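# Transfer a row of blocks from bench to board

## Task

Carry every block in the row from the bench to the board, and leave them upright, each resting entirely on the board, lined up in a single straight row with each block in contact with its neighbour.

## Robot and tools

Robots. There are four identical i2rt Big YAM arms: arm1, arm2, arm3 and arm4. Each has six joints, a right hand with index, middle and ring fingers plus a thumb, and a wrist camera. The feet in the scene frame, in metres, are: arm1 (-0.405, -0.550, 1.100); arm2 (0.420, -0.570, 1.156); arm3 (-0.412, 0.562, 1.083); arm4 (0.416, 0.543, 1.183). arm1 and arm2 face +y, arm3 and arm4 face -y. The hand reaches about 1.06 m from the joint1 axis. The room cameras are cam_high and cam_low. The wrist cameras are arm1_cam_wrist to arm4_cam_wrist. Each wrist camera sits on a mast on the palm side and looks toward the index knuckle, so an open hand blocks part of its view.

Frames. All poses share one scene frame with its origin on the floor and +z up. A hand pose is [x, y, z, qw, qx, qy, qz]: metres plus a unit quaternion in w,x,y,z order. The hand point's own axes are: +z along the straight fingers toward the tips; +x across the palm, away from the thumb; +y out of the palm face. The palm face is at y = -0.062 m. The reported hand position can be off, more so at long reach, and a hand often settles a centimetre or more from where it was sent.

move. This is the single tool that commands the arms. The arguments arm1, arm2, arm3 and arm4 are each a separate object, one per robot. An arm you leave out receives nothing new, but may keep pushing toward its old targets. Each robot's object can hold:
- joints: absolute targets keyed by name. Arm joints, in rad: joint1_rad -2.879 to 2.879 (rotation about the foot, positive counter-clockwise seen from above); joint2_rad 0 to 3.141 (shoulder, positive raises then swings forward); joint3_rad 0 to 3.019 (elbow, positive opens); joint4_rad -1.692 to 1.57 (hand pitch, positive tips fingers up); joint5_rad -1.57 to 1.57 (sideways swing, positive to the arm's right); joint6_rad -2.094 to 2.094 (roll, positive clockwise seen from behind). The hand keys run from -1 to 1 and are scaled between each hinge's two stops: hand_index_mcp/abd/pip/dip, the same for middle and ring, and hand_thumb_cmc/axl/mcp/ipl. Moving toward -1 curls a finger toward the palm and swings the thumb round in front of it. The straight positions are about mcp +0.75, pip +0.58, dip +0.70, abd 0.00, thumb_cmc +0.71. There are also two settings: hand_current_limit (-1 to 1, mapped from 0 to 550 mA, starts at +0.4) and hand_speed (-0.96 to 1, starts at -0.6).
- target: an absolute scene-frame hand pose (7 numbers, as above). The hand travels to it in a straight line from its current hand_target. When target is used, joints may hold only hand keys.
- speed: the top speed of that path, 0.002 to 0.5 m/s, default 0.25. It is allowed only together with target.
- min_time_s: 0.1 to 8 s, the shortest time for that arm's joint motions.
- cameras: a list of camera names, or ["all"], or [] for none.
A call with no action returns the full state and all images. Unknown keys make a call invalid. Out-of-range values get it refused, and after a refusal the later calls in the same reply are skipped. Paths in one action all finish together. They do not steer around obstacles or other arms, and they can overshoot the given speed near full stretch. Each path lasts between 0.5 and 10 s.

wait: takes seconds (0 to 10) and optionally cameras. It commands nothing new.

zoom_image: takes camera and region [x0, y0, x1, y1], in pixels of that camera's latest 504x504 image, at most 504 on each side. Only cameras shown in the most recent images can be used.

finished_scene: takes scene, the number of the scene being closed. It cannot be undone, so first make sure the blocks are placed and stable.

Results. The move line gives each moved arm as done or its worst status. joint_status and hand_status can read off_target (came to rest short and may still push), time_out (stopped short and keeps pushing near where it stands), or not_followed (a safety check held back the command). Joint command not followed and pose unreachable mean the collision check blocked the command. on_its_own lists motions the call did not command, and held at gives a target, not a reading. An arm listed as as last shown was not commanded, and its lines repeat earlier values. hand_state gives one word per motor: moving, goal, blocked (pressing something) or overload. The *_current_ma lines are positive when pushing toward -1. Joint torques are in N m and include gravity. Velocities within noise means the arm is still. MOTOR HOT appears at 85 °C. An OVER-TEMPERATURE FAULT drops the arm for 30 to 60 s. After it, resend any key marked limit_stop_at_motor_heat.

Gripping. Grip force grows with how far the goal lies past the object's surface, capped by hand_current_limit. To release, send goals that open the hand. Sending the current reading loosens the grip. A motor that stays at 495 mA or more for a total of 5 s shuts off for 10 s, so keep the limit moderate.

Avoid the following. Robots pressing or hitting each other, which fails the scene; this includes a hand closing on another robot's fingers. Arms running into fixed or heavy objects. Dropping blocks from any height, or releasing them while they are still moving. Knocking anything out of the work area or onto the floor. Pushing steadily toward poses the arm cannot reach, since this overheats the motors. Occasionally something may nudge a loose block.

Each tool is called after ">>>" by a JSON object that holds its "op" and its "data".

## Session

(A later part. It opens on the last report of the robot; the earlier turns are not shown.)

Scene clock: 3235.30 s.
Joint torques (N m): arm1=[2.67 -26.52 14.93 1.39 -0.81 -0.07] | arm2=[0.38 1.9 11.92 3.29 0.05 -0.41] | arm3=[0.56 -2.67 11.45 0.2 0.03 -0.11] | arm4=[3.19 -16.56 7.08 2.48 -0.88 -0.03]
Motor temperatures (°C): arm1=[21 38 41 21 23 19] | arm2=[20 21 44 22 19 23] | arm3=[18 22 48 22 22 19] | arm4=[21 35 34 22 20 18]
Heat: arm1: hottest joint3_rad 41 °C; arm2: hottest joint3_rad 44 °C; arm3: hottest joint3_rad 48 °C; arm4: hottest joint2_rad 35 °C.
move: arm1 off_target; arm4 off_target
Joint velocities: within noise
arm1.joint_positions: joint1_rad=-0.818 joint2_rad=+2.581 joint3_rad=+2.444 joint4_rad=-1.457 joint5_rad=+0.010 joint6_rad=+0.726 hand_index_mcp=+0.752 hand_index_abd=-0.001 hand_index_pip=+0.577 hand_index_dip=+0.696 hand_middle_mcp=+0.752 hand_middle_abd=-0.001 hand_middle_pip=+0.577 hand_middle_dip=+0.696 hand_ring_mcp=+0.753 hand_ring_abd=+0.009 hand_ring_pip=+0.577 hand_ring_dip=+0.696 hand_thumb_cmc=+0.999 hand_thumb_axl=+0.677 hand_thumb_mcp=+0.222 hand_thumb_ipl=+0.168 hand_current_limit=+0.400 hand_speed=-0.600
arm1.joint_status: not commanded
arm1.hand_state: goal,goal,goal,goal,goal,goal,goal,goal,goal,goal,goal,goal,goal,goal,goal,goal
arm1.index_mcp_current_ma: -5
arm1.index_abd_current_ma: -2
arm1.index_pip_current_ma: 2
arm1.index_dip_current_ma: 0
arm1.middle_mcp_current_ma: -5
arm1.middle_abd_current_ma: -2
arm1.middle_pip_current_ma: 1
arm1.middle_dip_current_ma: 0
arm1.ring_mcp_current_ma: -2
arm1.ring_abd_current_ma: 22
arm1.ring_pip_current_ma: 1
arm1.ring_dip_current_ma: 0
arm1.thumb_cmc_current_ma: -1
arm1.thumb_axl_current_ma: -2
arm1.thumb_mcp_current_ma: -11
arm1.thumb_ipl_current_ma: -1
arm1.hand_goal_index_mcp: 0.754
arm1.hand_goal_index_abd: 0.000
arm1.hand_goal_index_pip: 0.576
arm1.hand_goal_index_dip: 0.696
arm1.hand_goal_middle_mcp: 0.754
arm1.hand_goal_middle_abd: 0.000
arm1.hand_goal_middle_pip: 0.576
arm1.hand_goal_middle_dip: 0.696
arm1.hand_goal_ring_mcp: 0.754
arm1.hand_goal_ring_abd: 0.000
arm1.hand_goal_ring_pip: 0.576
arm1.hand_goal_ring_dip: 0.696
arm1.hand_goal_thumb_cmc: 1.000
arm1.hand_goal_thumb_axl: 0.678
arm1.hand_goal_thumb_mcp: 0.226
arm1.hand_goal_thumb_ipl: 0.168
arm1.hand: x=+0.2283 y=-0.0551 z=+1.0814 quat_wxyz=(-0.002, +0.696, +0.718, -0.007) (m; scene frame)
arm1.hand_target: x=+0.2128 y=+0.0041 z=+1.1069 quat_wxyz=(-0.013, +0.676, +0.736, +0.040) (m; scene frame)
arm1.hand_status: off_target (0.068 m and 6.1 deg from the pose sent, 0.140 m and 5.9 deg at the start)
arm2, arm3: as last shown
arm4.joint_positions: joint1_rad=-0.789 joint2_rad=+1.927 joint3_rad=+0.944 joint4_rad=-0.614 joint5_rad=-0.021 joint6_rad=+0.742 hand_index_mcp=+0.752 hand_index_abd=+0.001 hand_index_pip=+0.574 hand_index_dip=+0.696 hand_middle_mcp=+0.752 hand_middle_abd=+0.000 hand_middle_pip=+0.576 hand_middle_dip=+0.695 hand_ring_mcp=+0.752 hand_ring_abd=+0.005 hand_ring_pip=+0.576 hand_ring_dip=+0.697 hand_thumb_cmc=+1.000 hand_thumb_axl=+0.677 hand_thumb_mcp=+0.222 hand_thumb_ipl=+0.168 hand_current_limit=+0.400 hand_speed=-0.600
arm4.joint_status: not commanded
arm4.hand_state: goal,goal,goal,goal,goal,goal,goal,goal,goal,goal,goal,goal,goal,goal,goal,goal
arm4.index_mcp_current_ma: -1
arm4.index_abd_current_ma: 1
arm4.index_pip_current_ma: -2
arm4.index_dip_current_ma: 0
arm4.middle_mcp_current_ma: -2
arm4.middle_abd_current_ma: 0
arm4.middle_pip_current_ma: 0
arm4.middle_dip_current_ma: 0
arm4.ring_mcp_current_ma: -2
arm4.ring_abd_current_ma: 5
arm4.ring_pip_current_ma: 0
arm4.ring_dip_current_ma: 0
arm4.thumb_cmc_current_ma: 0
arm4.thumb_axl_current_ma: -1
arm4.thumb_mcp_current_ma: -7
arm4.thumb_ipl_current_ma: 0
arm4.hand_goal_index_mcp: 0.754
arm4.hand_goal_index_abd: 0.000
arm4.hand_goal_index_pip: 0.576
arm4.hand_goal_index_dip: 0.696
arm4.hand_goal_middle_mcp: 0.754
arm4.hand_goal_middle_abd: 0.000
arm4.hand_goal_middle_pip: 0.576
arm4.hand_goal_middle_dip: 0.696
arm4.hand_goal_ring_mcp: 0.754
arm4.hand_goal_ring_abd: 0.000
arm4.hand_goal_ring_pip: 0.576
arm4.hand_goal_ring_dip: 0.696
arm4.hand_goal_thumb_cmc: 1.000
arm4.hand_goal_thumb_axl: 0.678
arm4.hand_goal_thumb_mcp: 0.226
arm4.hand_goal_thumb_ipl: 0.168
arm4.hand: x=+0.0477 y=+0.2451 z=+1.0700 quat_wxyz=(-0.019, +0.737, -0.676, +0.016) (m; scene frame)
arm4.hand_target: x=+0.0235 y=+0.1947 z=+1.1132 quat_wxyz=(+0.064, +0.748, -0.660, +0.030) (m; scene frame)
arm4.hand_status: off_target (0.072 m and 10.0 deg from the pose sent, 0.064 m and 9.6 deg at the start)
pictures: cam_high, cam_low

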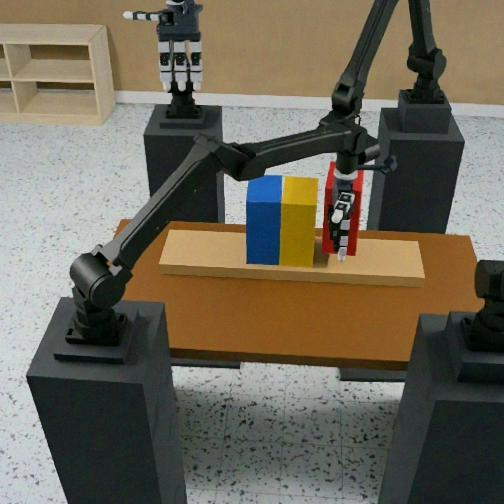

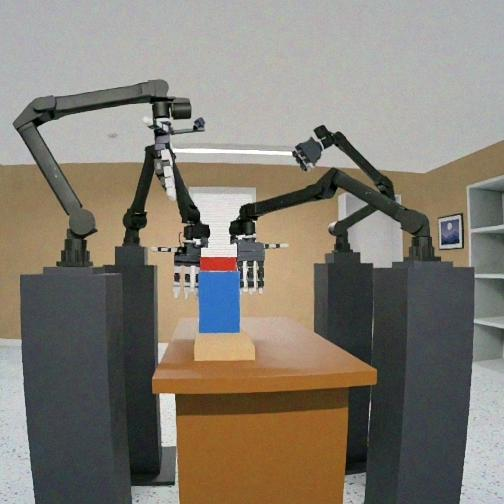

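>>> {"op": "move", "data": {"arm1": {"target":[0.1960,0.020,1.105,-0.012,0.677,0.735,0.039],"speed":0.05}, "arm4": {"target":[-0.0050,0.206,1.110,0.065,0.747,-0.661,0.030],"speed":0.05}, "cameras": ["cam_high","cam_low"]}}

>>> {"op": "zoom_image", "data": {"camera": "cam_high", "region": [220, 150, 420, 310]}}

>>> {"op": "zoom_image", "data": {"camera": "cam_low", "region": [170, 240, 290, 360]}}

Scene clock: 3252.10 s.
Joint torques (N m): arm1=[2.55 -28.22 11.62 2.13 -0.74 -0.08] | arm2=[0.38 1.9 11.92 3.29 0.05 -0.41] | arm3=[0.26 -2.55 11.48 0.24 0.02 -0.09] | arm4=[2.96 -15.38 9.29 1.89 -1.04 -0.02]
Motor temperatures (°C): arm1=[21 36 41 21 23 19] | arm2=[20 21 44 22 19 24] | arm3=[18 22 48 22 22 19] | arm4=[21 34 33 22 20 18]
Heat: arm1: hottest joint3_rad 41 °C; arm2: hottest joint3_rad 44 °C; arm3: hottest joint3_rad 48 °C; arm4: hottest joint2_rad 34 °C.
move: arm1 off_target; arm4 off_target
Joint velocities: within noise
arm1.joint_positions: joint1_rad=-0.786 joint2_rad=+2.581 joint3_rad=+2.444 joint4_rad=-1.456 joint5_rad=+0.010 joint6_rad=+0.759 hand_index_mcp=+0.752 hand_index_abd=-0.001 hand_index_pip=+0.577 hand_index_dip=+0.696 hand_middle_mcp=+0.752 hand_middle_abd=-0.001 hand_middle_pip=+0.577 hand_middle_dip=+0.696 hand_ring_mcp=+0.753 hand_ring_abd=+0.009 hand_ring_pip=+0.577 hand_ring_dip=+0.696 hand_thumb_cmc=+0.999 hand_thumb_axl=+0.677 hand_thumb_mcp=+0.222 hand_thumb_ipl=+0.168 hand_current_limit=+0.400 hand_speed=-0.600
arm1.joint_status: not commanded
arm1.hand_state: goal,goal,goal,goal,goal,goal,goal,goal,goal,goal,goal,goal,goal,goal,goal,goal
arm1.index_mcp_current_ma: -5
arm1.index_abd_current_ma: -2
arm1.index_pip_current_ma: 2
arm1.index_dip_current_ma: 0
arm1.middle_mcp_current_ma: -5
arm1.middle_abd_current_ma: -2
arm1.middle_pip_current_ma: 1
arm1.middle_dip_current_ma: 0
arm1.ring_mcp_current_ma: -3
arm1.ring_abd_current_ma: 19
arm1.ring_pip_current_ma: 1
arm1.ring_dip_current_ma: 0
arm1.thumb_cmc_current_ma: -1
arm1.thumb_axl_current_ma: -2
arm1.thumb_mcp_current_ma: -11
arm1.thumb_ipl_current_ma: -1
arm1.hand_goal_index_mcp: 0.754
arm1.hand_goal_index_abd: 0.000
arm1.hand_goal_index_pip: 0.576
arm1.hand_goal_index_dip: 0.696
arm1.hand_goal_middle_mcp: 0.754
arm1.hand_goal_middle_abd: 0.000
arm1.hand_goal_middle_pip: 0.576
arm1.hand_goal_middle_dip: 0.696
arm1.hand_goal_ring_mcp: 0.754
arm1.hand_goal_ring_abd: 0.000
arm1.hand_goal_ring_pip: 0.576
arm1.hand_goal_ring_dip: 0.696
arm1.hand_goal_thumb_cmc: 1.000
arm1.hand_goal_thumb_axl: 0.678
arm1.hand_goal_thumb_mcp: 0.226
arm1.hand_goal_thumb_ipl: 0.168
arm1.hand: x=+0.2115 y=-0.0375 z=+1.0818 quat_wxyz=(-0.001, +0.696, +0.718, -0.006) (m; scene frame)
arm1.hand_target: x=+0.1923 y=+0.0169 z=+1.1065 quat_wxyz=(-0.013, +0.676, +0.735, +0.039) (m; scene frame)
arm1.hand_status: off_target (0.064 m and 6.1 deg from the pose sent, 0.085 m and 6.1 deg at the start)
arm2.joint_positions: joint1_rad=+0.011 joint2_rad=+0.527 joint3_rad=+1.285 joint4_rad=-1.218 joint5_rad=+0.015 joint6_rad=+1.811 hand_index_mcp=-0.682 hand_index_abd=+0.001 hand_index_pip=+0.577 hand_index_dip=+0.696 hand_middle_mcp=-0.681 hand_middle_abd=+0.001 hand_middle_pip=+0.577 hand_middle_dip=+0.696 hand_ring_mcp=-0.680 hand_ring_abd=+0.001 hand_ring_pip=+0.577 hand_ring_dip=+0.696 hand_thumb_cmc=-0.565 hand_thumb_axl=+0.677 hand_thumb_mcp=+0.223 hand_thumb_ipl=+0.168 hand_current_limit=+0.400 hand_speed=-0.600
arm2.joint_status: not commanded
arm2.hand_state: goal,goal,goal,goal,goal,goal,goal,overload,goal,goal,goal,goal,goal,goal,goal,goal
arm2.index_mcp_current_ma: 14
arm2.index_abd_current_ma: 1
arm2.index_pip_current_ma: 1
arm2.index_dip_current_ma: 0
arm2.middle_mcp_current_ma: 16
arm2.middle_abd_current_ma: 1
arm2.middle_pip_current_ma: 1
arm2.middle_dip_current_ma: 0
arm2.ring_mcp_current_ma: 18
arm2.ring_abd_current_ma: 1
arm2.ring_pip_current_ma: 1
arm2.ring_dip_current_ma: 0
arm2.thumb_cmc_current_ma: 7
arm2.thumb_axl_current_ma: -1
arm2.thumb_mcp_current_ma: -5
arm2.thumb_ipl_current_ma: 0
arm2.hand_goal_index_mcp: -0.690
arm2.hand_goal_index_abd: 0.000
arm2.hand_goal_index_pip: 0.576
arm2.hand_goal_index_dip: 0.696
arm2.hand_goal_middle_mcp: -0.690
arm2.hand_goal_middle_abd: 0.000
arm2.hand_goal_middle_pip: 0.576
arm2.hand_goal_middle_dip: 0.696
arm2.hand_goal_ring_mcp: -0.690
arm2.hand_goal_ring_abd: 0.000
arm2.hand_goal_ring_pip: 0.576
arm2.hand_goal_ring_dip: 0.696
arm2.hand_goal_thumb_cmc: -0.570
arm2.hand_goal_thumb_axl: 0.678
arm2.hand_goal_thumb_mcp: 0.226
arm2.hand_goal_thumb_ipl: 0.168
arm2.hand: x=+0.5006 y=-0.3535 z=+1.6467 quat_wxyz=(-0.413, +0.670, +0.529, +0.319) (m; scene frame)
arm2.hand_target: x=+0.5034 y=-0.3542 z=+1.6675 quat_wxyz=(-0.426, +0.658, +0.522, +0.336) (m; scene frame)
arm2.hand_status: not commanded
arm3.joint_positions: joint1_rad=+0.196 joint2_rad=+0.996 joint3_rad=+1.255 joint4_rad=-1.683 joint5_rad=+0.022 joint6_rad=+0.228 hand_index_mcp=+0.752 hand_index_abd=+0.000 hand_index_pip=+0.577 hand_index_dip=+0.696 hand_middle_mcp=+0.752 hand_middle_abd=+0.000 hand_middle_pip=+0.577 hand_middle_dip=+0.696 hand_ring_mcp=+0.752 hand_ring_abd=+0.000 hand_ring_pip=+0.577 hand_ring_dip=+0.696 hand_thumb_cmc=+1.000 hand_thumb_axl=+0.677 hand_thumb_mcp=+0.222 hand_thumb_ipl=+0.168 hand_current_limit=+0.400 hand_speed=-0.600
arm3.joint_status: not commanded
arm3.hand_state: goal,goal,goal,goal,goal,goal,goal,goal,goal,goal,goal,goal,goal,goal,goal,goal
arm3.index_mcp_current_ma: -4
arm3.index_abd_current_ma: 0
arm3.index_pip_current_ma: 1
arm3.index_dip_current_ma: 0
arm3.middle_mcp_current_ma: -4
arm3.middle_abd_current_ma: 0
arm3.middle_pip_current_ma: 1
arm3.middle_dip_current_ma: 0
arm3.ring_mcp_current_ma: -4
arm3.ring_abd_current_ma: 0
arm3.ring_pip_current_ma: 1
arm3.ring_dip_current_ma: 0
arm3.thumb_cmc_current_ma: -1
arm3.thumb_axl_current_ma: -1
arm3.thumb_mcp_current_ma: -10
arm3.thumb_ipl_current_ma: -1
arm3.hand_goal_index_mcp: 0.754
arm3.hand_goal_index_abd: 0.000
arm3.hand_goal_index_pip: 0.576
arm3.hand_goal_index_dip: 0.696
arm3.hand_goal_middle_mcp: 0.754
arm3.hand_goal_middle_abd: 0.000
arm3.hand_goal_middle_pip: 0.576
arm3.hand_goal_middle_dip: 0.696
arm3.hand_goal_ring_mcp: 0.754
arm3.hand_goal_ring_abd: 0.000
arm3.hand_goal_ring_pip: 0.576
arm3.hand_goal_ring_dip: 0.696
arm3.hand_goal_thumb_cmc: 1.000
arm3.hand_goal_thumb_axl: 0.678
arm3.hand_goal_thumb_mcp: 0.226
arm3.hand_goal_thumb_ipl: 0.168
arm3.hand: x=-0.3802 y=+0.2066 z=+1.4353 quat_wxyz=(+0.076, +0.997, -0.004, +0.008) (m; scene frame)
arm3.hand_target: x=-0.3801 y=+0.2001 z=+1.4493 quat_wxyz=(+0.085, +0.996, -0.002, +0.010) (m; scene frame)
arm3.hand_status: not commanded
arm4.joint_positions: joint1_rad=-0.853 joint2_rad=+1.920 joint3_rad=+0.941 joint4_rad=-0.614 joint5_rad=-0.026 joint6_rad=+0.682 hand_index_mcp=+0.752 hand_index_abd=+0.001 hand_index_pip=+0.574 hand_index_dip=+0.696 hand_middle_mcp=+0.752 hand_middle_abd=+0.000 hand_middle_pip=+0.576 hand_middle_dip=+0.695 hand_ring_mcp=+0.752 hand_ring_abd=+0.007 hand_ring_pip=+0.576 hand_ring_dip=+0.697 hand_thumb_cmc=+1.000 hand_thumb_axl=+0.677 hand_thumb_mcp=+0.222 hand_thumb_ipl=+0.168 hand_current_limit=+0.400 hand_speed=-0.600
arm4.joint_status: not commanded
arm4.hand_state: goal,goal,goal,goal,goal,goal,goal,goal,goal,goal,goal,goal,goal,goal,goal,goal
arm4.index_mcp_current_ma: -1
arm4.index_abd_current_ma: 1
arm4.index_pip_current_ma: -2
arm4.index_dip_current_ma: 0
arm4.middle_mcp_current_ma: -2
arm4.middle_abd_current_ma: 0
arm4.middle_pip_current_ma: 0
arm4.middle_dip_current_ma: 0
arm4.ring_mcp_current_ma: -2
arm4.ring_abd_current_ma: 7
arm4.ring_pip_current_ma: 0
arm4.ring_dip_current_ma: 0
arm4.thumb_cmc_current_ma: 0
arm4.thumb_axl_current_ma: -1
arm4.thumb_mcp_current_ma: -7
arm4.thumb_ipl_current_ma: 0
arm4.hand_goal_index_mcp: 0.754
arm4.hand_goal_index_abd: 0.000
arm4.hand_goal_index_pip: 0.576
arm4.hand_goal_index_dip: 0.696
arm4.hand_goal_middle_mcp: 0.754
arm4.hand_goal_middle_abd: 0.000
arm4.hand_goal_middle_pip: 0.576
arm4.hand_goal_middle_dip: 0.696
arm4.hand_goal_ring_mcp: 0.754
arm4.hand_goal_ring_abd: 0.000
arm4.hand_goal_ring_pip: 0.576
arm4.hand_goal_ring_dip: 0.696
arm4.hand_goal_thumb_cmc: 1.000
arm4.hand_goal_thumb_axl: 0.678
arm4.hand_goal_thumb_mcp: 0.226
arm4.hand_goal_thumb_ipl: 0.168
arm4.hand: x=+0.0293 y=+0.2640 z=+1.0715 quat_wxyz=(-0.017, +0.735, -0.677, +0.019) (m; scene frame)
arm4.hand_target: x=-0.0014 y=+0.2093 z=+1.1143 quat_wxyz=(+0.064, +0.748, -0.660, +0.030) (m; scene frame)
arm4.hand_status: off_target (0.078 m and 9.7 deg from the pose sent, 0.077 m and 10.0 deg at the start)
pictures: cam_high, cam_low

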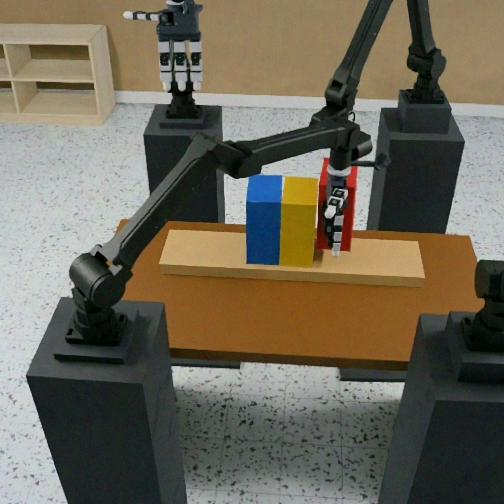

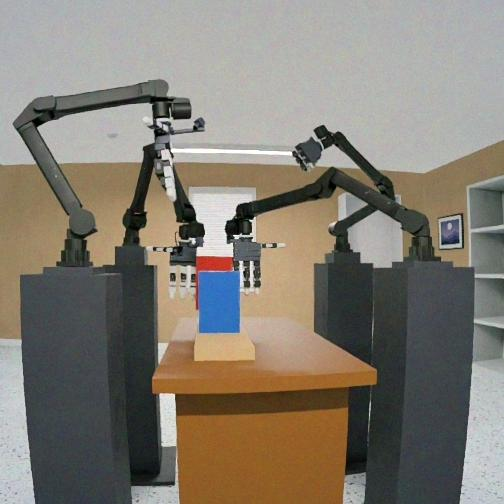

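Scaled by 2.520 from the camera's 504x504 image, which has a finer 720x720 frame.

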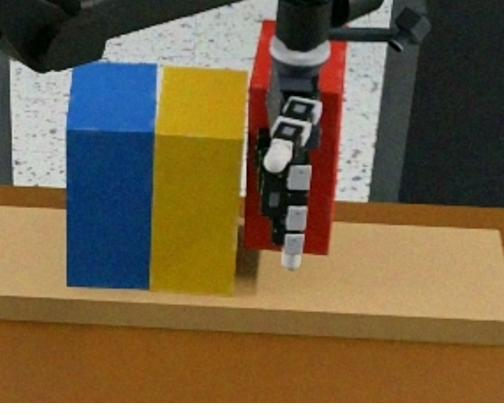

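Scaled by 4.200 from the camera's 504x504 image, which has a finer 720x720 frame.

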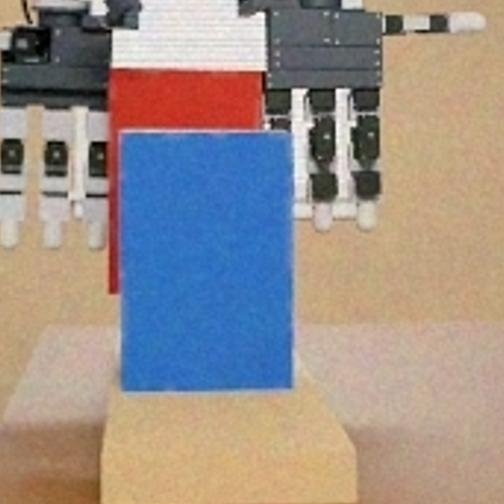

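>>> {"op": "move", "data": {"arm1": {"target":[0.1930,0.004,1.105,-0.012,0.677,0.735,0.039],"speed":0.05}, "arm4": {"target":[-0.0090,0.194,1.110,0.065,0.747,-0.661,0.030],"speed":0.05}, "cameras": ["cam_high","cam_low"]}}

>>> {"op": "zoom_image", "data": {"camera": "cam_high", "region": [220, 150, 420, 310]}}

>>> {"op": "zoom_image", "data": {"camera": "cam_low", "region": [170, 240, 290, 360]}}

Scene clock: 3278.93 s.
Joint torques (N m): arm1=[1.55 -30.04 8.88 2.02 -0.66 -0.19] | arm2=[0.38 1.9 11.92 3.28 0.05 -0.41] | arm3=[0.62 -2.61 11.37 0.16 0.05 -0.1] | arm4=[3.84 -14.27 11.47 1.35 -0.84 0.13]
Motor temperatures (°C): arm1=[21 36 40 21 23 19] | arm2=[20 21 44 22 19 24] | arm3=[18 22 48 22 22 19] | arm4=[21 35 33 22 20 18]
Heat: arm1: hottest joint3_rad 40 °C; arm2: hottest joint3_rad 44 °C; arm3: hottest joint3_rad 48 °C; arm4: hottest joint2_rad 35 °C.
move: arm1 off_target; arm4 off_target
Joint velocities: within noise
arm1.joint_positions: joint1_rad=-0.786 joint2_rad=+2.547 joint3_rad=+2.364 joint4_rad=-1.399 joint5_rad=+0.008 joint6_rad=+0.759 hand_index_mcp=+0.752 hand_index_abd=-0.001 hand_index_pip=+0.577 hand_index_dip=+0.696 hand_middle_mcp=+0.752 hand_middle_abd=-0.001 hand_middle_pip=+0.577 hand_middle_dip=+0.696 hand_ring_mcp=+0.753 hand_ring_abd=+0.004 hand_ring_pip=+0.577 hand_ring_dip=+0.696 hand_thumb_cmc=+0.999 hand_thumb_axl=+0.677 hand_thumb_mcp=+0.222 hand_thumb_ipl=+0.168 hand_current_limit=+0.400 hand_speed=-0.600
arm1.joint_status: not commanded
arm1.hand_state: goal,goal,goal,goal,goal,goal,goal,goal,goal,goal,goal,goal,goal,goal,goal,goal
arm1.index_mcp_current_ma: -5
arm1.index_abd_current_ma: -2
arm1.index_pip_current_ma: 2
arm1.index_dip_current_ma: 0
arm1.middle_mcp_current_ma: -5
arm1.middle_abd_current_ma: -2
arm1.middle_pip_current_ma: 1
arm1.middle_dip_current_ma: 0
arm1.ring_mcp_current_ma: -3
arm1.ring_abd_current_ma: 7
arm1.ring_pip_current_ma: 1
arm1.ring_dip_current_ma: 0
arm1.thumb_cmc_current_ma: -1
arm1.thumb_axl_current_ma: -2
arm1.thumb_mcp_current_ma: -11
arm1.thumb_ipl_current_ma: -1
arm1.hand_goal_index_mcp: 0.754
arm1.hand_goal_index_abd: 0.000
arm1.hand_goal_index_pip: 0.576
arm1.hand_goal_index_dip: 0.696
arm1.hand_goal_middle_mcp: 0.754
arm1.hand_goal_middle_abd: 0.000
arm1.hand_goal_middle_pip: 0.576
arm1.hand_goal_middle_dip: 0.696
arm1.hand_goal_ring_mcp: 0.754
arm1.hand_goal_ring_abd: 0.000
arm1.hand_goal_ring_pip: 0.576
arm1.hand_goal_ring_dip: 0.696
arm1.hand_goal_thumb_cmc: 1.000
arm1.hand_goal_thumb_axl: 0.678
arm1.hand_goal_thumb_mcp: 0.226
arm1.hand_goal_thumb_ipl: 0.168
arm1.hand: x=+0.2078 y=-0.0408 z=+1.0772 quat_wxyz=(-0.002, +0.696, +0.718, +0.000) (m; scene frame)
arm1.hand_target: x=+0.1911 y=+0.0022 z=+1.1056 quat_wxyz=(-0.013, +0.677, +0.735, +0.038) (m; scene frame)
arm1.hand_status: off_target (0.055 m and 5.5 deg from the pose sent, 0.051 m and 6.1 deg at the start)
arm2, arm3: as last shown
arm4.joint_positions: joint1_rad=-0.853 joint2_rad=+1.920 joint3_rad=+0.941 joint4_rad=-0.614 joint5_rad=-0.034 joint6_rad=+0.681 hand_index_mcp=+0.752 hand_index_abd=+0.001 hand_index_pip=+0.574 hand_index_dip=+0.696 hand_middle_mcp=+0.752 hand_middle_abd=+0.000 hand_middle_pip=+0.576 hand_middle_dip=+0.695 hand_ring_mcp=+0.755 hand_ring_abd=+0.020 hand_ring_pip=+0.576 hand_ring_dip=+0.697 hand_thumb_cmc=+1.000 hand_thumb_axl=+0.677 hand_thumb_mcp=+0.222 hand_thumb_ipl=+0.168 hand_current_limit=+0.400 hand_speed=-0.600
arm4.joint_status: not commanded
arm4.hand_state: goal,goal,goal,goal,goal,goal,goal,goal,goal,blocked,goal,goal,goal,goal,goal,goal
arm4.index_mcp_current_ma: -1
arm4.index_abd_current_ma: 1
arm4.index_pip_current_ma: -2
arm4.index_dip_current_ma: 0
arm4.middle_mcp_current_ma: -2
arm4.middle_abd_current_ma: 0
arm4.middle_pip_current_ma: 0
arm4.middle_dip_current_ma: 0
arm4.ring_mcp_current_ma: 1
arm4.ring_abd_current_ma: 32
arm4.ring_pip_current_ma: 0
arm4.ring_dip_current_ma: 0
arm4.thumb_cmc_current_ma: 0
arm4.thumb_axl_current_ma: -1
arm4.thumb_mcp_current_ma: -7
arm4.thumb_ipl_current_ma: 0
arm4.hand_goal_index_mcp: 0.754
arm4.hand_goal_index_abd: 0.000
arm4.hand_goal_index_pip: 0.576
arm4.hand_goal_index_dip: 0.696
arm4.hand_goal_middle_mcp: 0.754
arm4.hand_goal_middle_abd: 0.000
arm4.hand_goal_middle_pip: 0.576
arm4.hand_goal_middle_dip: 0.696
arm4.hand_goal_ring_mcp: 0.754
arm4.hand_goal_ring_abd: 0.000
arm4.hand_goal_ring_pip: 0.576
arm4.hand_goal_ring_dip: 0.696
arm4.hand_goal_thumb_cmc: 1.000
arm4.hand_goal_thumb_axl: 0.678
arm4.hand_goal_thumb_mcp: 0.226
arm4.hand_goal_thumb_ipl: 0.168
arm4.hand: x=+0.0302 y=+0.2630 z=+1.0710 quat_wxyz=(-0.016, +0.735, -0.677, +0.023) (m; scene frame)
arm4.hand_target: x=-0.0035 y=+0.1981 z=+1.1157 quat_wxyz=(+0.065, +0.748, -0.660, +0.031) (m; scene frame)
arm4.hand_status: off_target (0.088 m and 9.6 deg from the pose sent, 0.088 m and 9.7 deg at the start)
pictures: cam_high, cam_low

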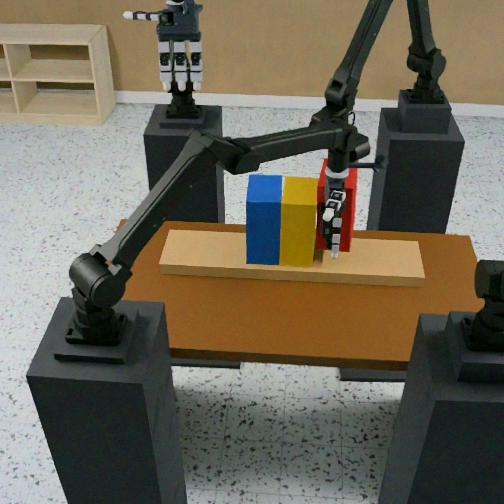

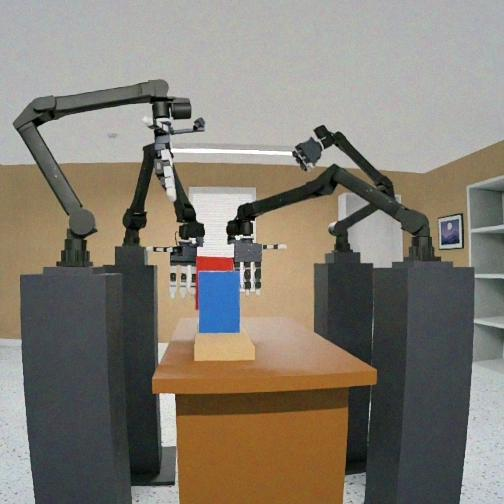

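Scaled by 2.520 from the camera's 504x504 image, which has a finer 720x720 frame.

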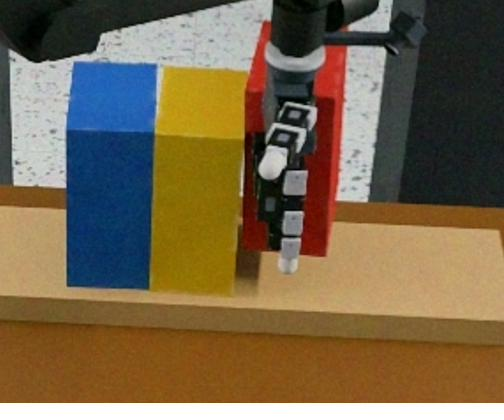

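Scaled by 4.200 from the camera's 504x504 image, which has a finer 720x720 frame.

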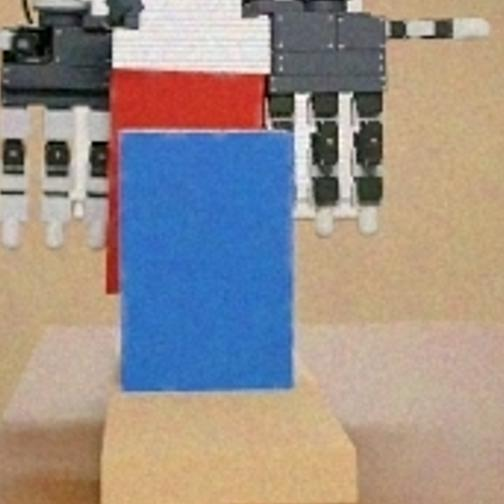

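>>> {"op": "move", "data": {"arm1": {"target":[0.1930,0.006,1.105,-0.012,0.677,0.735,0.039],"speed":0.05}, "arm4": {"target":[-0.0130,0.178,1.112,0.065,0.747,-0.661,0.030],"speed":0.05}, "cameras": ["cam_high","cam_low"]}}

>>> {"op": "zoom_image", "data": {"camera": "cam_high", "region": [220, 150, 420, 310]}}

>>> {"op": "zoom_image", "data": {"camera": "cam_low", "region": [170, 240, 290, 360]}}

Scene clock: 3298.30 s.
Joint torques (N m): arm1=[1.73 -29.22 10.28 1.7 -0.68 -0.15] | arm2=[0.38 1.9 11.92 3.29 0.05 -0.41] | arm3=[0.44 -2.55 11.41 0.29 0.05 -0.1] | arm4=[5.25 -14.45 13.22 1.03 -1.04 0.2]
Motor temperatures (°C): arm1=[21 38 39 21 23 19] | arm2=[20 21 44 22 19 24] | arm3=[18 22 48 22 22 19] | arm4=[21 35 33 22 20 18]
Heat: arm1: hottest joint3_rad 39 °C; arm2: hottest joint3_rad 44 °C; arm3: hottest joint3_rad 48 °C; arm4: hottest joint2_rad 35 °C.
move: arm1 off_target; arm4 off_target
Joint velocities: within noise
arm1.joint_positions: joint1_rad=-0.786 joint2_rad=+2.541 joint3_rad=+2.354 joint4_rad=-1.394 joint5_rad=+0.009 joint6_rad=+0.759 hand_index_mcp=+0.752 hand_index_abd=-0.001 hand_index_pip=+0.577 hand_index_dip=+0.696 hand_middle_mcp=+0.752 hand_middle_abd=-0.001 hand_middle_pip=+0.577 hand_middle_dip=+0.696 hand_ring_mcp=+0.753 hand_ring_abd=+0.004 hand_ring_pip=+0.577 hand_ring_dip=+0.696 hand_thumb_cmc=+0.999 hand_thumb_axl=+0.677 hand_thumb_mcp=+0.222 hand_thumb_ipl=+0.168 hand_current_limit=+0.400 hand_speed=-0.600
arm1.joint_status: not commanded
arm1.hand_state: goal,goal,goal,goal,goal,goal,goal,goal,goal,goal,goal,goal,goal,goal,goal,goal
arm1.index_mcp_current_ma: -5
arm1.index_abd_current_ma: -2
arm1.index_pip_current_ma: 2
arm1.index_dip_current_ma: 0
arm1.middle_mcp_current_ma: -5
arm1.middle_abd_current_ma: -2
arm1.middle_pip_current_ma: 1
arm1.middle_dip_current_ma: 0
arm1.ring_mcp_current_ma: -3
arm1.ring_abd_current_ma: 7
arm1.ring_pip_current_ma: 1
arm1.ring_dip_current_ma: 0
arm1.thumb_cmc_current_ma: -1
arm1.thumb_axl_current_ma: -2
arm1.thumb_mcp_current_ma: -11
arm1.thumb_ipl_current_ma: -1
arm1.hand_goal_index_mcp: 0.754
arm1.hand_goal_index_abd: 0.000
arm1.hand_goal_index_pip: 0.576
arm1.hand_goal_index_dip: 0.696
arm1.hand_goal_middle_mcp: 0.754
arm1.hand_goal_middle_abd: 0.000
arm1.hand_goal_middle_pip: 0.576
arm1.hand_goal_middle_dip: 0.696
arm1.hand_goal_ring_mcp: 0.754
arm1.hand_goal_ring_abd: 0.000
arm1.hand_goal_ring_pip: 0.576
arm1.hand_goal_ring_dip: 0.696
arm1.hand_goal_thumb_cmc: 1.000
arm1.hand_goal_thumb_axl: 0.678
arm1.hand_goal_thumb_mcp: 0.226
arm1.hand_goal_thumb_ipl: 0.168
arm1.hand: x=+0.2071 y=-0.0416 z=+1.0777 quat_wxyz=(-0.002, +0.696, +0.718, +0.000) (m; scene frame)
arm1.hand_target: x=+0.1907 y=+0.0040 z=+1.1057 quat_wxyz=(-0.013, +0.677, +0.735, +0.039) (m; scene frame)
arm1.hand_status: off_target (0.057 m and 5.5 deg from the pose sent, 0.056 m and 5.5 deg at the start)
arm2, arm3: as last shown
arm4.joint_positions: joint1_rad=-0.846 joint2_rad=+1.925 joint3_rad=+0.956 joint4_rad=-0.633 joint5_rad=-0.028 joint6_rad=+0.689 hand_index_mcp=+0.752 hand_index_abd=+0.001 hand_index_pip=+0.574 hand_index_dip=+0.696 hand_middle_mcp=+0.752 hand_middle_abd=+0.000 hand_middle_pip=+0.576 hand_middle_dip=+0.695 hand_ring_mcp=+0.757 hand_ring_abd=+0.020 hand_ring_pip=+0.576 hand_ring_dip=+0.697 hand_thumb_cmc=+1.000 hand_thumb_axl=+0.677 hand_thumb_mcp=+0.222 hand_thumb_ipl=+0.168 hand_current_limit=+0.400 hand_speed=-0.600
arm4.joint_status: not commanded
arm4.hand_state: goal,goal,goal,goal,goal,goal,goal,goal,goal,blocked,goal,goal,goal,goal,goal,goal
arm4.index_mcp_current_ma: -1
arm4.index_abd_current_ma: 1
arm4.index_pip_current_ma: -2
arm4.index_dip_current_ma: 0
arm4.middle_mcp_current_ma: -2
arm4.middle_abd_current_ma: 0
arm4.middle_pip_current_ma: 0
arm4.middle_dip_current_ma: 0
arm4.ring_mcp_current_ma: 4
arm4.ring_abd_current_ma: 32
arm4.ring_pip_current_ma: 0
arm4.ring_dip_current_ma: 0
arm4.thumb_cmc_current_ma: 0
arm4.thumb_axl_current_ma: -1
arm4.thumb_mcp_current_ma: -7
arm4.thumb_ipl_current_ma: 0
arm4.hand_goal_index_mcp: 0.754
arm4.hand_goal_index_abd: 0.000
arm4.hand_goal_index_pip: 0.576
arm4.hand_goal_index_dip: 0.696
arm4.hand_goal_middle_mcp: 0.754
arm4.hand_goal_middle_abd: 0.000
arm4.hand_goal_middle_pip: 0.576
arm4.hand_goal_middle_dip: 0.696
arm4.hand_goal_ring_mcp: 0.754
arm4.hand_goal_ring_abd: 0.000
arm4.hand_goal_ring_pip: 0.576
arm4.hand_goal_ring_dip: 0.696
arm4.hand_goal_thumb_cmc: 1.000
arm4.hand_goal_thumb_axl: 0.678
arm4.hand_goal_thumb_mcp: 0.226
arm4.hand_goal_thumb_ipl: 0.168
arm4.hand: x=+0.0293 y=+0.2593 z=+1.0727 quat_wxyz=(-0.020, +0.735, -0.677, +0.020) (m; scene frame)
arm4.hand_target: x=-0.0057 y=+0.1832 z=+1.1197 quat_wxyz=(+0.065, +0.748, -0.660, +0.032) (m; scene frame)
arm4.hand_status: off_target (0.100 m and 10.1 deg from the pose sent, 0.104 m and 9.6 deg at the start; pose on its path clipped on 2 of 29 steps)
pictures: cam_high, cam_low

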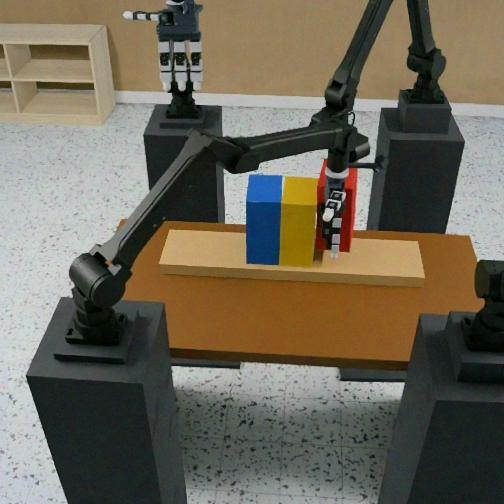

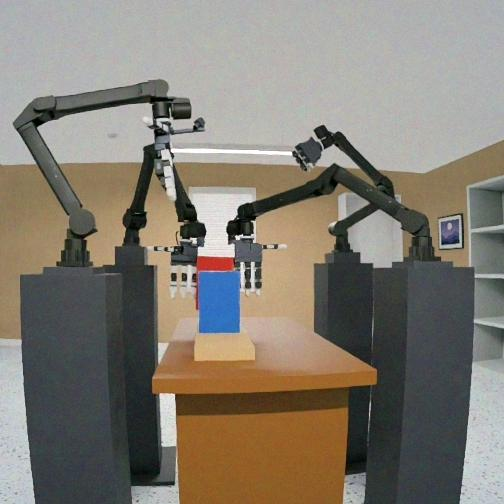

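Scaled by 2.520 from the camera's 504x504 image, which has a finer 720x720 frame.

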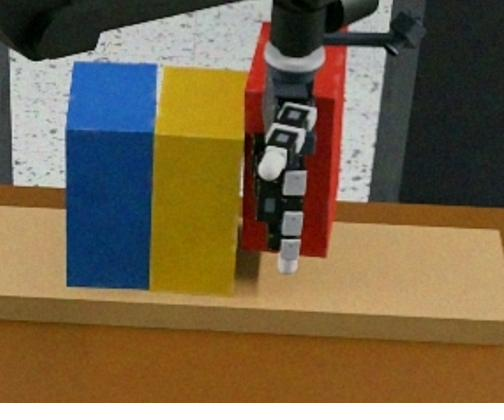

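Scaled by 4.200 from the camera's 504x504 image, which has a finer 720x720 frame.

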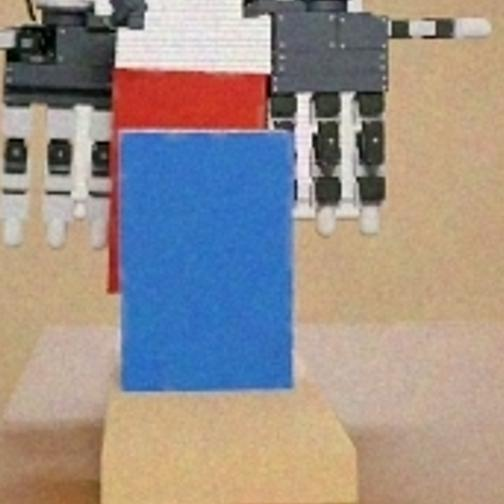

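>>> {"op": "move", "data": {"arm1": {"target":[0.1980,-0.006,1.105,-0.012,0.677,0.735,0.039],"speed":0.05}, "arm4": {"target":[-0.0330,0.178,1.112,0.065,0.747,-0.661,0.030],"speed":0.05}, "cameras": ["cam_high","cam_low"]}}

>>> {"op": "zoom_image", "data": {"camera": "cam_high", "region": [220, 150, 420, 310]}}

>>> {"op": "zoom_image", "data": {"camera": "cam_low", "region": [170, 240, 290, 360]}}

Scene clock: 3338.43 s.
Joint torques (N m): arm1=[1.08 -29.74 9.16 2.45 -0.72 -0.27] | arm2=[0.38 1.96 11.9 3.29 0.05 -0.41] | arm3=[0.44 -2.43 11.45 0.31 0.04 -0.09] | arm4=[3.25 -14.62 13.42 0.94 -1.06 -0.06]
Motor temperatures (°C): arm1=[21 43 38 21 23 19] | arm2=[20 21 45 22 19 24] | arm3=[18 22 49 22 22 19] | arm4=[21 34 38 22 21 18]
Heat: arm1: hottest joint2_rad 43 °C; arm2: hottest joint3_rad 45 °C; arm3: hottest joint3_rad 49 °C; arm4: hottest joint3_rad 38 °C.
move: arm1 off_target; arm4 off_target
Joint velocities: within noise
arm1.joint_positions: joint1_rad=-0.792 joint2_rad=+2.526 joint3_rad=+2.324 joint4_rad=-1.393 joint5_rad=+0.010 joint6_rad=+0.754 hand_index_mcp=+0.752 hand_index_abd=-0.001 hand_index_pip=+0.577 hand_index_dip=+0.696 hand_middle_mcp=+0.752 hand_middle_abd=-0.001 hand_middle_pip=+0.577 hand_middle_dip=+0.696 hand_ring_mcp=+0.753 hand_ring_abd=+0.004 hand_ring_pip=+0.577 hand_ring_dip=+0.696 hand_thumb_cmc=+0.999 hand_thumb_axl=+0.677 hand_thumb_mcp=+0.222 hand_thumb_ipl=+0.168 hand_current_limit=+0.400 hand_speed=-0.600
arm1.joint_status: not commanded
arm1.hand_state: goal,goal,goal,goal,goal,goal,goal,goal,goal,goal,goal,goal,goal,goal,goal,goal
arm1.index_mcp_current_ma: -5
arm1.index_abd_current_ma: -2
arm1.index_pip_current_ma: 2
arm1.index_dip_current_ma: 0
arm1.middle_mcp_current_ma: -5
arm1.middle_abd_current_ma: -2
arm1.middle_pip_current_ma: 1
arm1.middle_dip_current_ma: 0
arm1.ring_mcp_current_ma: -3
arm1.ring_abd_current_ma: 7
arm1.ring_pip_current_ma: 1
arm1.ring_dip_current_ma: 0
arm1.thumb_cmc_current_ma: -1
arm1.thumb_axl_current_ma: -2
arm1.thumb_mcp_current_ma: -11
arm1.thumb_ipl_current_ma: -1
arm1.hand_goal_index_mcp: 0.754
arm1.hand_goal_index_abd: 0.000
arm1.hand_goal_index_pip: 0.576
arm1.hand_goal_index_dip: 0.696
arm1.hand_goal_middle_mcp: 0.754
arm1.hand_goal_middle_abd: 0.000
arm1.hand_goal_middle_pip: 0.576
arm1.hand_goal_middle_dip: 0.696
arm1.hand_goal_ring_mcp: 0.754
arm1.hand_goal_ring_abd: 0.000
arm1.hand_goal_ring_pip: 0.576
arm1.hand_goal_ring_dip: 0.696
arm1.hand_goal_thumb_cmc: 1.000
arm1.hand_goal_thumb_axl: 0.678
arm1.hand_goal_thumb_mcp: 0.226
arm1.hand_goal_thumb_ipl: 0.168
arm1.hand: x=+0.2057 y=-0.0505 z=+1.0767 quat_wxyz=(-0.001, +0.697, +0.717, -0.007) (m; scene frame)
arm1.hand_target: x=+0.1957 y=-0.0078 z=+1.1061 quat_wxyz=(-0.013, +0.677, +0.735, +0.038) (m; scene frame)
arm1.hand_status: off_target (0.053 m and 6.2 deg from the pose sent, 0.046 m and 5.5 deg at the start)
arm2, arm3: as last shown
arm4.joint_positions: joint1_rad=-0.852 joint2_rad=+1.951 joint3_rad=+1.003 joint4_rad=-0.653 joint5_rad=-0.025 joint6_rad=+0.681 hand_index_mcp=+0.752 hand_index_abd=+0.001 hand_index_pip=+0.574 hand_index_dip=+0.696 hand_middle_mcp=+0.752 hand_middle_abd=+0.000 hand_middle_pip=+0.576 hand_middle_dip=+0.695 hand_ring_mcp=+0.754 hand_ring_abd=+0.020 hand_ring_pip=+0.576 hand_ring_dip=+0.697 hand_thumb_cmc=+1.000 hand_thumb_axl=+0.677 hand_thumb_mcp=+0.222 hand_thumb_ipl=+0.168 hand_current_limit=+0.400 hand_speed=-0.600
arm4.joint_status: not commanded
arm4.hand_state: goal,goal,goal,goal,goal,goal,goal,goal,goal,blocked,goal,goal,goal,goal,goal,goal
arm4.index_mcp_current_ma: -1
arm4.index_abd_current_ma: 1
arm4.index_pip_current_ma: -2
arm4.index_dip_current_ma: 0
arm4.middle_mcp_current_ma: -2
arm4.middle_abd_current_ma: 0
arm4.middle_pip_current_ma: 0
arm4.middle_dip_current_ma: 0
arm4.ring_mcp_current_ma: 0
arm4.ring_abd_current_ma: 32
arm4.ring_pip_current_ma: 0
arm4.ring_dip_current_ma: 0
arm4.thumb_cmc_current_ma: 0
arm4.thumb_axl_current_ma: -1
arm4.thumb_mcp_current_ma: -7
arm4.thumb_ipl_current_ma: 0
arm4.hand_goal_index_mcp: 0.754
arm4.hand_goal_index_abd: 0.000
arm4.hand_goal_index_pip: 0.576
arm4.hand_goal_index_dip: 0.696
arm4.hand_goal_middle_mcp: 0.754
arm4.hand_goal_middle_abd: 0.000
arm4.hand_goal_middle_pip: 0.576
arm4.hand_goal_middle_dip: 0.696
arm4.hand_goal_ring_mcp: 0.754
arm4.hand_goal_ring_abd: 0.000
arm4.hand_goal_ring_pip: 0.576
arm4.hand_goal_ring_dip: 0.696
arm4.hand_goal_thumb_cmc: 1.000
arm4.hand_goal_thumb_axl: 0.678
arm4.hand_goal_thumb_mcp: 0.226
arm4.hand_goal_thumb_ipl: 0.168
arm4.hand: x=+0.0163 y=+0.2511 z=+1.0717 quat_wxyz=(-0.020, +0.736, -0.677, +0.019) (m; scene frame)
arm4.hand_target: x=-0.0262 y=+0.1833 z=+1.1200 quat_wxyz=(+0.065, +0.748, -0.660, +0.030) (m; scene frame)
arm4.hand_status: off_target (0.097 m and 10.1 deg from the pose sent, 0.110 m and 10.1 deg at the start; pose on its path clipped on 17 of 36 steps)
pictures: cam_high, cam_low

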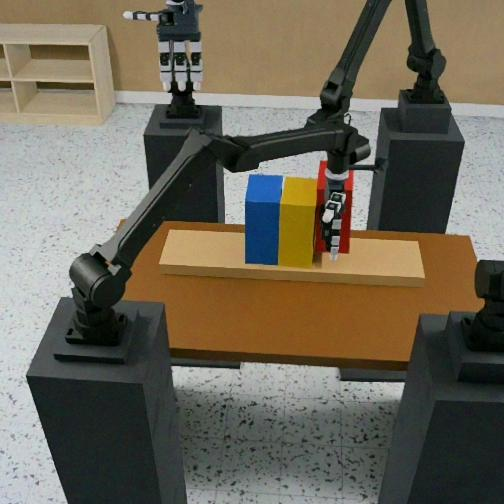

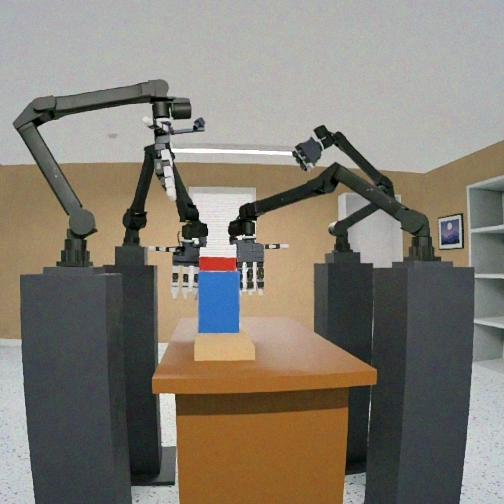

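Scaled by 2.520 from the camera's 504x504 image, which has a finer 720x720 frame.

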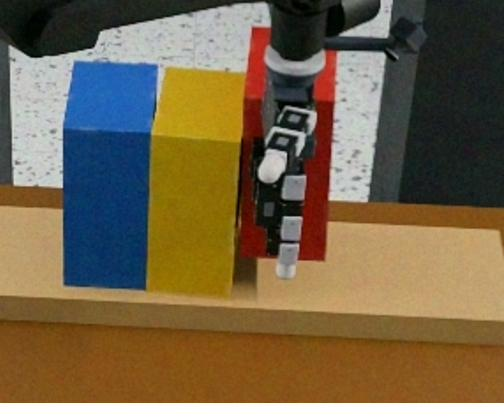

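Scaled by 4.200 from the camera's 504x504 image, which has a finer 720x720 frame.

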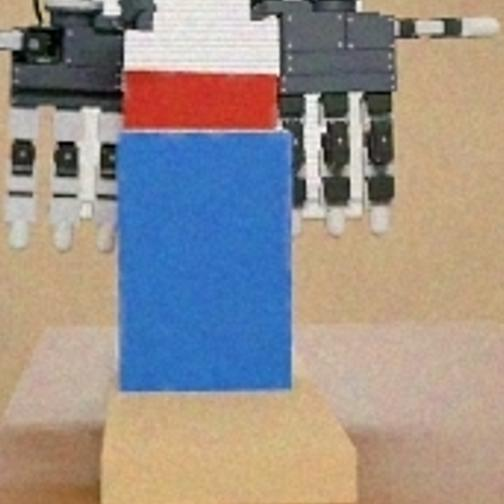

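>>> {"op": "move", "data": {"arm1": {"target":[0.1980,-0.004,1.068,-0.012,0.677,0.735,0.039],"speed":0.05}, "arm4": {"target":[-0.0230,0.184,1.080,0.065,0.747,-0.661,0.030],"speed":0.05}, "cameras": ["cam_high","cam_low"]}}

>>> {"op": "zoom_image", "data": {"camera": "cam_high", "region": [220, 150, 420, 310]}}

>>> {"op": "zoom_image", "data": {"camera": "cam_low", "region": [170, 240, 290, 360]}}

Scene clock: 3366.27 s.
Joint torques (N m): arm1=[1.38 -26.34 9.87 2.73 -0.91 -0.25] | arm2=[0.38 1.96 11.9 3.29 0.05 -0.41] | arm3=[0.21 -2.78 11.48 0.27 0.03 -0.1] | arm4=[3.25 -14.1 10.4 2.47 -1.01 0.01]
Motor temperatures (°C): arm1=[21 41 39 21 23 19] | arm2=[20 21 45 22 19 24] | arm3=[18 22 49 22 22 19] | arm4=[21 33 36 22 21 18]
Heat: arm1: hottest joint2_rad 41 °C; arm2: hottest joint3_rad 45 °C; arm3: hottest joint3_rad 49 °C; arm4: hottest joint3_rad 36 °C.
move: arm1 off_target; arm4 off_target
Joint velocities: within noise
arm1.joint_positions: joint1_rad=-0.794 joint2_rad=+2.523 joint3_rad=+2.281 joint4_rad=-1.331 joint5_rad=+0.015 joint6_rad=+0.754 hand_index_mcp=+0.752 hand_index_abd=-0.001 hand_index_pip=+0.577 hand_index_dip=+0.696 hand_middle_mcp=+0.752 hand_middle_abd=-0.001 hand_middle_pip=+0.577 hand_middle_dip=+0.696 hand_ring_mcp=+0.757 hand_ring_abd=+0.010 hand_ring_pip=+0.577 hand_ring_dip=+0.696 hand_thumb_cmc=+0.999 hand_thumb_axl=+0.677 hand_thumb_mcp=+0.222 hand_thumb_ipl=+0.168 hand_current_limit=+0.400 hand_speed=-0.600
arm1.joint_status: not commanded
arm1.hand_state: goal,goal,goal,goal,goal,goal,goal,goal,goal,goal,goal,goal,goal,goal,goal,goal
arm1.index_mcp_current_ma: -5
arm1.index_abd_current_ma: -2
arm1.index_pip_current_ma: 2
arm1.index_dip_current_ma: 0
arm1.middle_mcp_current_ma: -5
arm1.middle_abd_current_ma: -2
arm1.middle_pip_current_ma: 1
arm1.middle_dip_current_ma: 0
arm1.ring_mcp_current_ma: 8
arm1.ring_abd_current_ma: 23
arm1.ring_pip_current_ma: 1
arm1.ring_dip_current_ma: 0
arm1.thumb_cmc_current_ma: -1
arm1.thumb_axl_current_ma: -2
arm1.thumb_mcp_current_ma: -11
arm1.thumb_ipl_current_ma: -1
arm1.hand_goal_index_mcp: 0.754
arm1.hand_goal_index_abd: 0.000
arm1.hand_goal_index_pip: 0.576
arm1.hand_goal_index_dip: 0.696
arm1.hand_goal_middle_mcp: 0.754
arm1.hand_goal_middle_abd: 0.000
arm1.hand_goal_middle_pip: 0.576
arm1.hand_goal_middle_dip: 0.696
arm1.hand_goal_ring_mcp: 0.754
arm1.hand_goal_ring_abd: 0.000
arm1.hand_goal_ring_pip: 0.576
arm1.hand_goal_ring_dip: 0.696
arm1.hand_goal_thumb_cmc: 1.000
arm1.hand_goal_thumb_axl: 0.678
arm1.hand_goal_thumb_mcp: 0.226
arm1.hand_goal_thumb_ipl: 0.168
arm1.hand: x=+0.2084 y=-0.0507 z=+1.0644 quat_wxyz=(+0.002, +0.697, +0.717, +0.004) (m; scene frame)
arm1.hand_target: x=+0.1953 y=-0.0060 z=+1.0694 quat_wxyz=(-0.012, +0.677, +0.735, +0.038) (m; scene frame)
arm1.hand_status: off_target (0.048 m and 5.3 deg from the pose sent, 0.048 m and 6.2 deg at the start)
arm2, arm3: as last shown
arm4.joint_positions: joint1_rad=-0.852 joint2_rad=+1.997 joint3_rad=+1.003 joint4_rad=-0.602 joint5_rad=-0.028 joint6_rad=+0.681 hand_index_mcp=+0.752 hand_index_abd=+0.001 hand_index_pip=+0.574 hand_index_dip=+0.696 hand_middle_mcp=+0.752 hand_middle_abd=+0.000 hand_middle_pip=+0.576 hand_middle_dip=+0.695 hand_ring_mcp=+0.754 hand_ring_abd=+0.010 hand_ring_pip=+0.576 hand_ring_dip=+0.697 hand_thumb_cmc=+1.000 hand_thumb_axl=+0.677 hand_thumb_mcp=+0.222 hand_thumb_ipl=+0.168 hand_current_limit=+0.400 hand_speed=-0.600
arm4.joint_status: not commanded
arm4.hand_state: goal,goal,goal,goal,goal,goal,goal,goal,goal,goal,goal,goal,goal,goal,goal,goal
arm4.index_mcp_current_ma: -1
arm4.index_abd_current_ma: 1
arm4.index_pip_current_ma: -2
arm4.index_dip_current_ma: 0
arm4.middle_mcp_current_ma: -2
arm4.middle_abd_current_ma: 0
arm4.middle_pip_current_ma: 0
arm4.middle_dip_current_ma: 0
arm4.ring_mcp_current_ma: 0
arm4.ring_abd_current_ma: 12
arm4.ring_pip_current_ma: 0
arm4.ring_dip_current_ma: 0
arm4.thumb_cmc_current_ma: 0
arm4.thumb_axl_current_ma: -1
arm4.thumb_mcp_current_ma: -7
arm4.thumb_ipl_current_ma: 0
arm4.hand_goal_index_mcp: 0.754
arm4.hand_goal_index_abd: 0.000
arm4.hand_goal_index_pip: 0.576
arm4.hand_goal_index_dip: 0.696
arm4.hand_goal_middle_mcp: 0.754
arm4.hand_goal_middle_abd: 0.000
arm4.hand_goal_middle_pip: 0.576
arm4.hand_goal_middle_dip: 0.696
arm4.hand_goal_ring_mcp: 0.754
arm4.hand_goal_ring_abd: 0.000
arm4.hand_goal_ring_pip: 0.576
arm4.hand_goal_ring_dip: 0.696
arm4.hand_goal_thumb_cmc: 1.000
arm4.hand_goal_thumb_axl: 0.678
arm4.hand_goal_thumb_mcp: 0.226
arm4.hand_goal_thumb_ipl: 0.168
arm4.hand: x=+0.0156 y=+0.2496 z=+1.0522 quat_wxyz=(-0.017, +0.736, -0.677, +0.020) (m; scene frame)
arm4.hand_target: x=-0.0180 y=+0.1875 z=+1.0867 quat_wxyz=(+0.065, +0.748, -0.660, +0.031) (m; scene frame)
arm4.hand_status: off_target (0.081 m and 9.7 deg from the pose sent, 0.078 m and 10.1 deg at the start)
pictures: cam_high, cam_low

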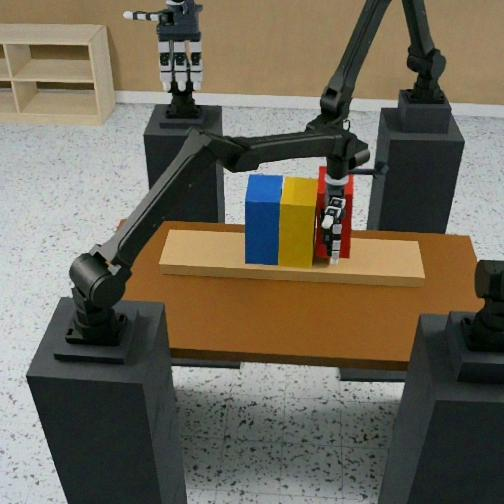

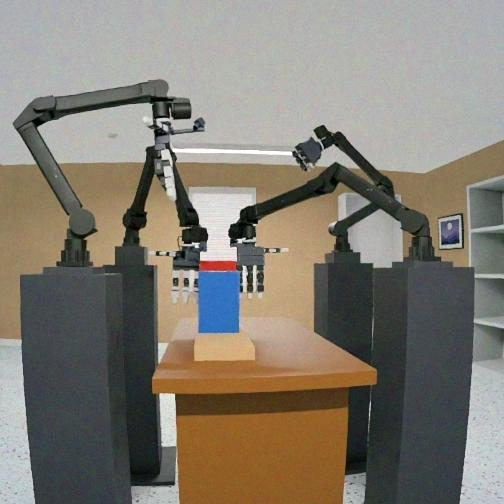

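Scaled by 2.520 from the camera's 504x504 image, which has a finer 720x720 frame.

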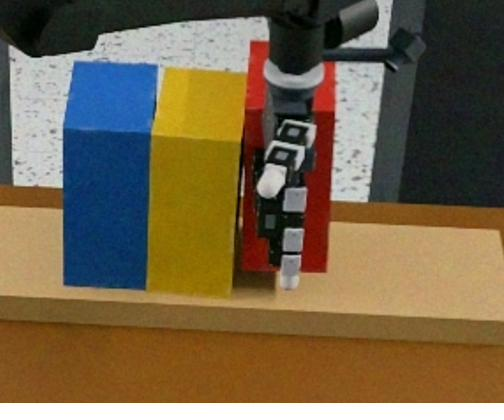

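Scaled by 4.200 from the camera's 504x504 image, which has a finer 720x720 frame.

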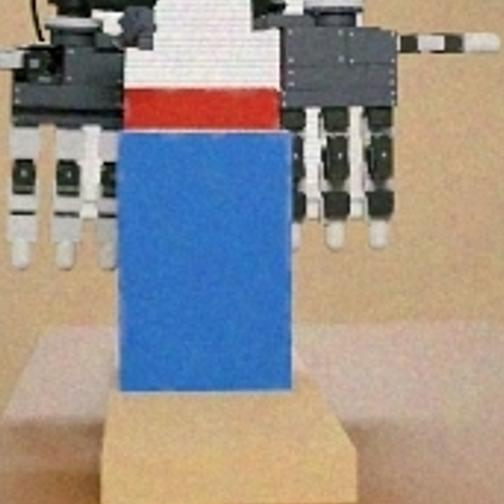

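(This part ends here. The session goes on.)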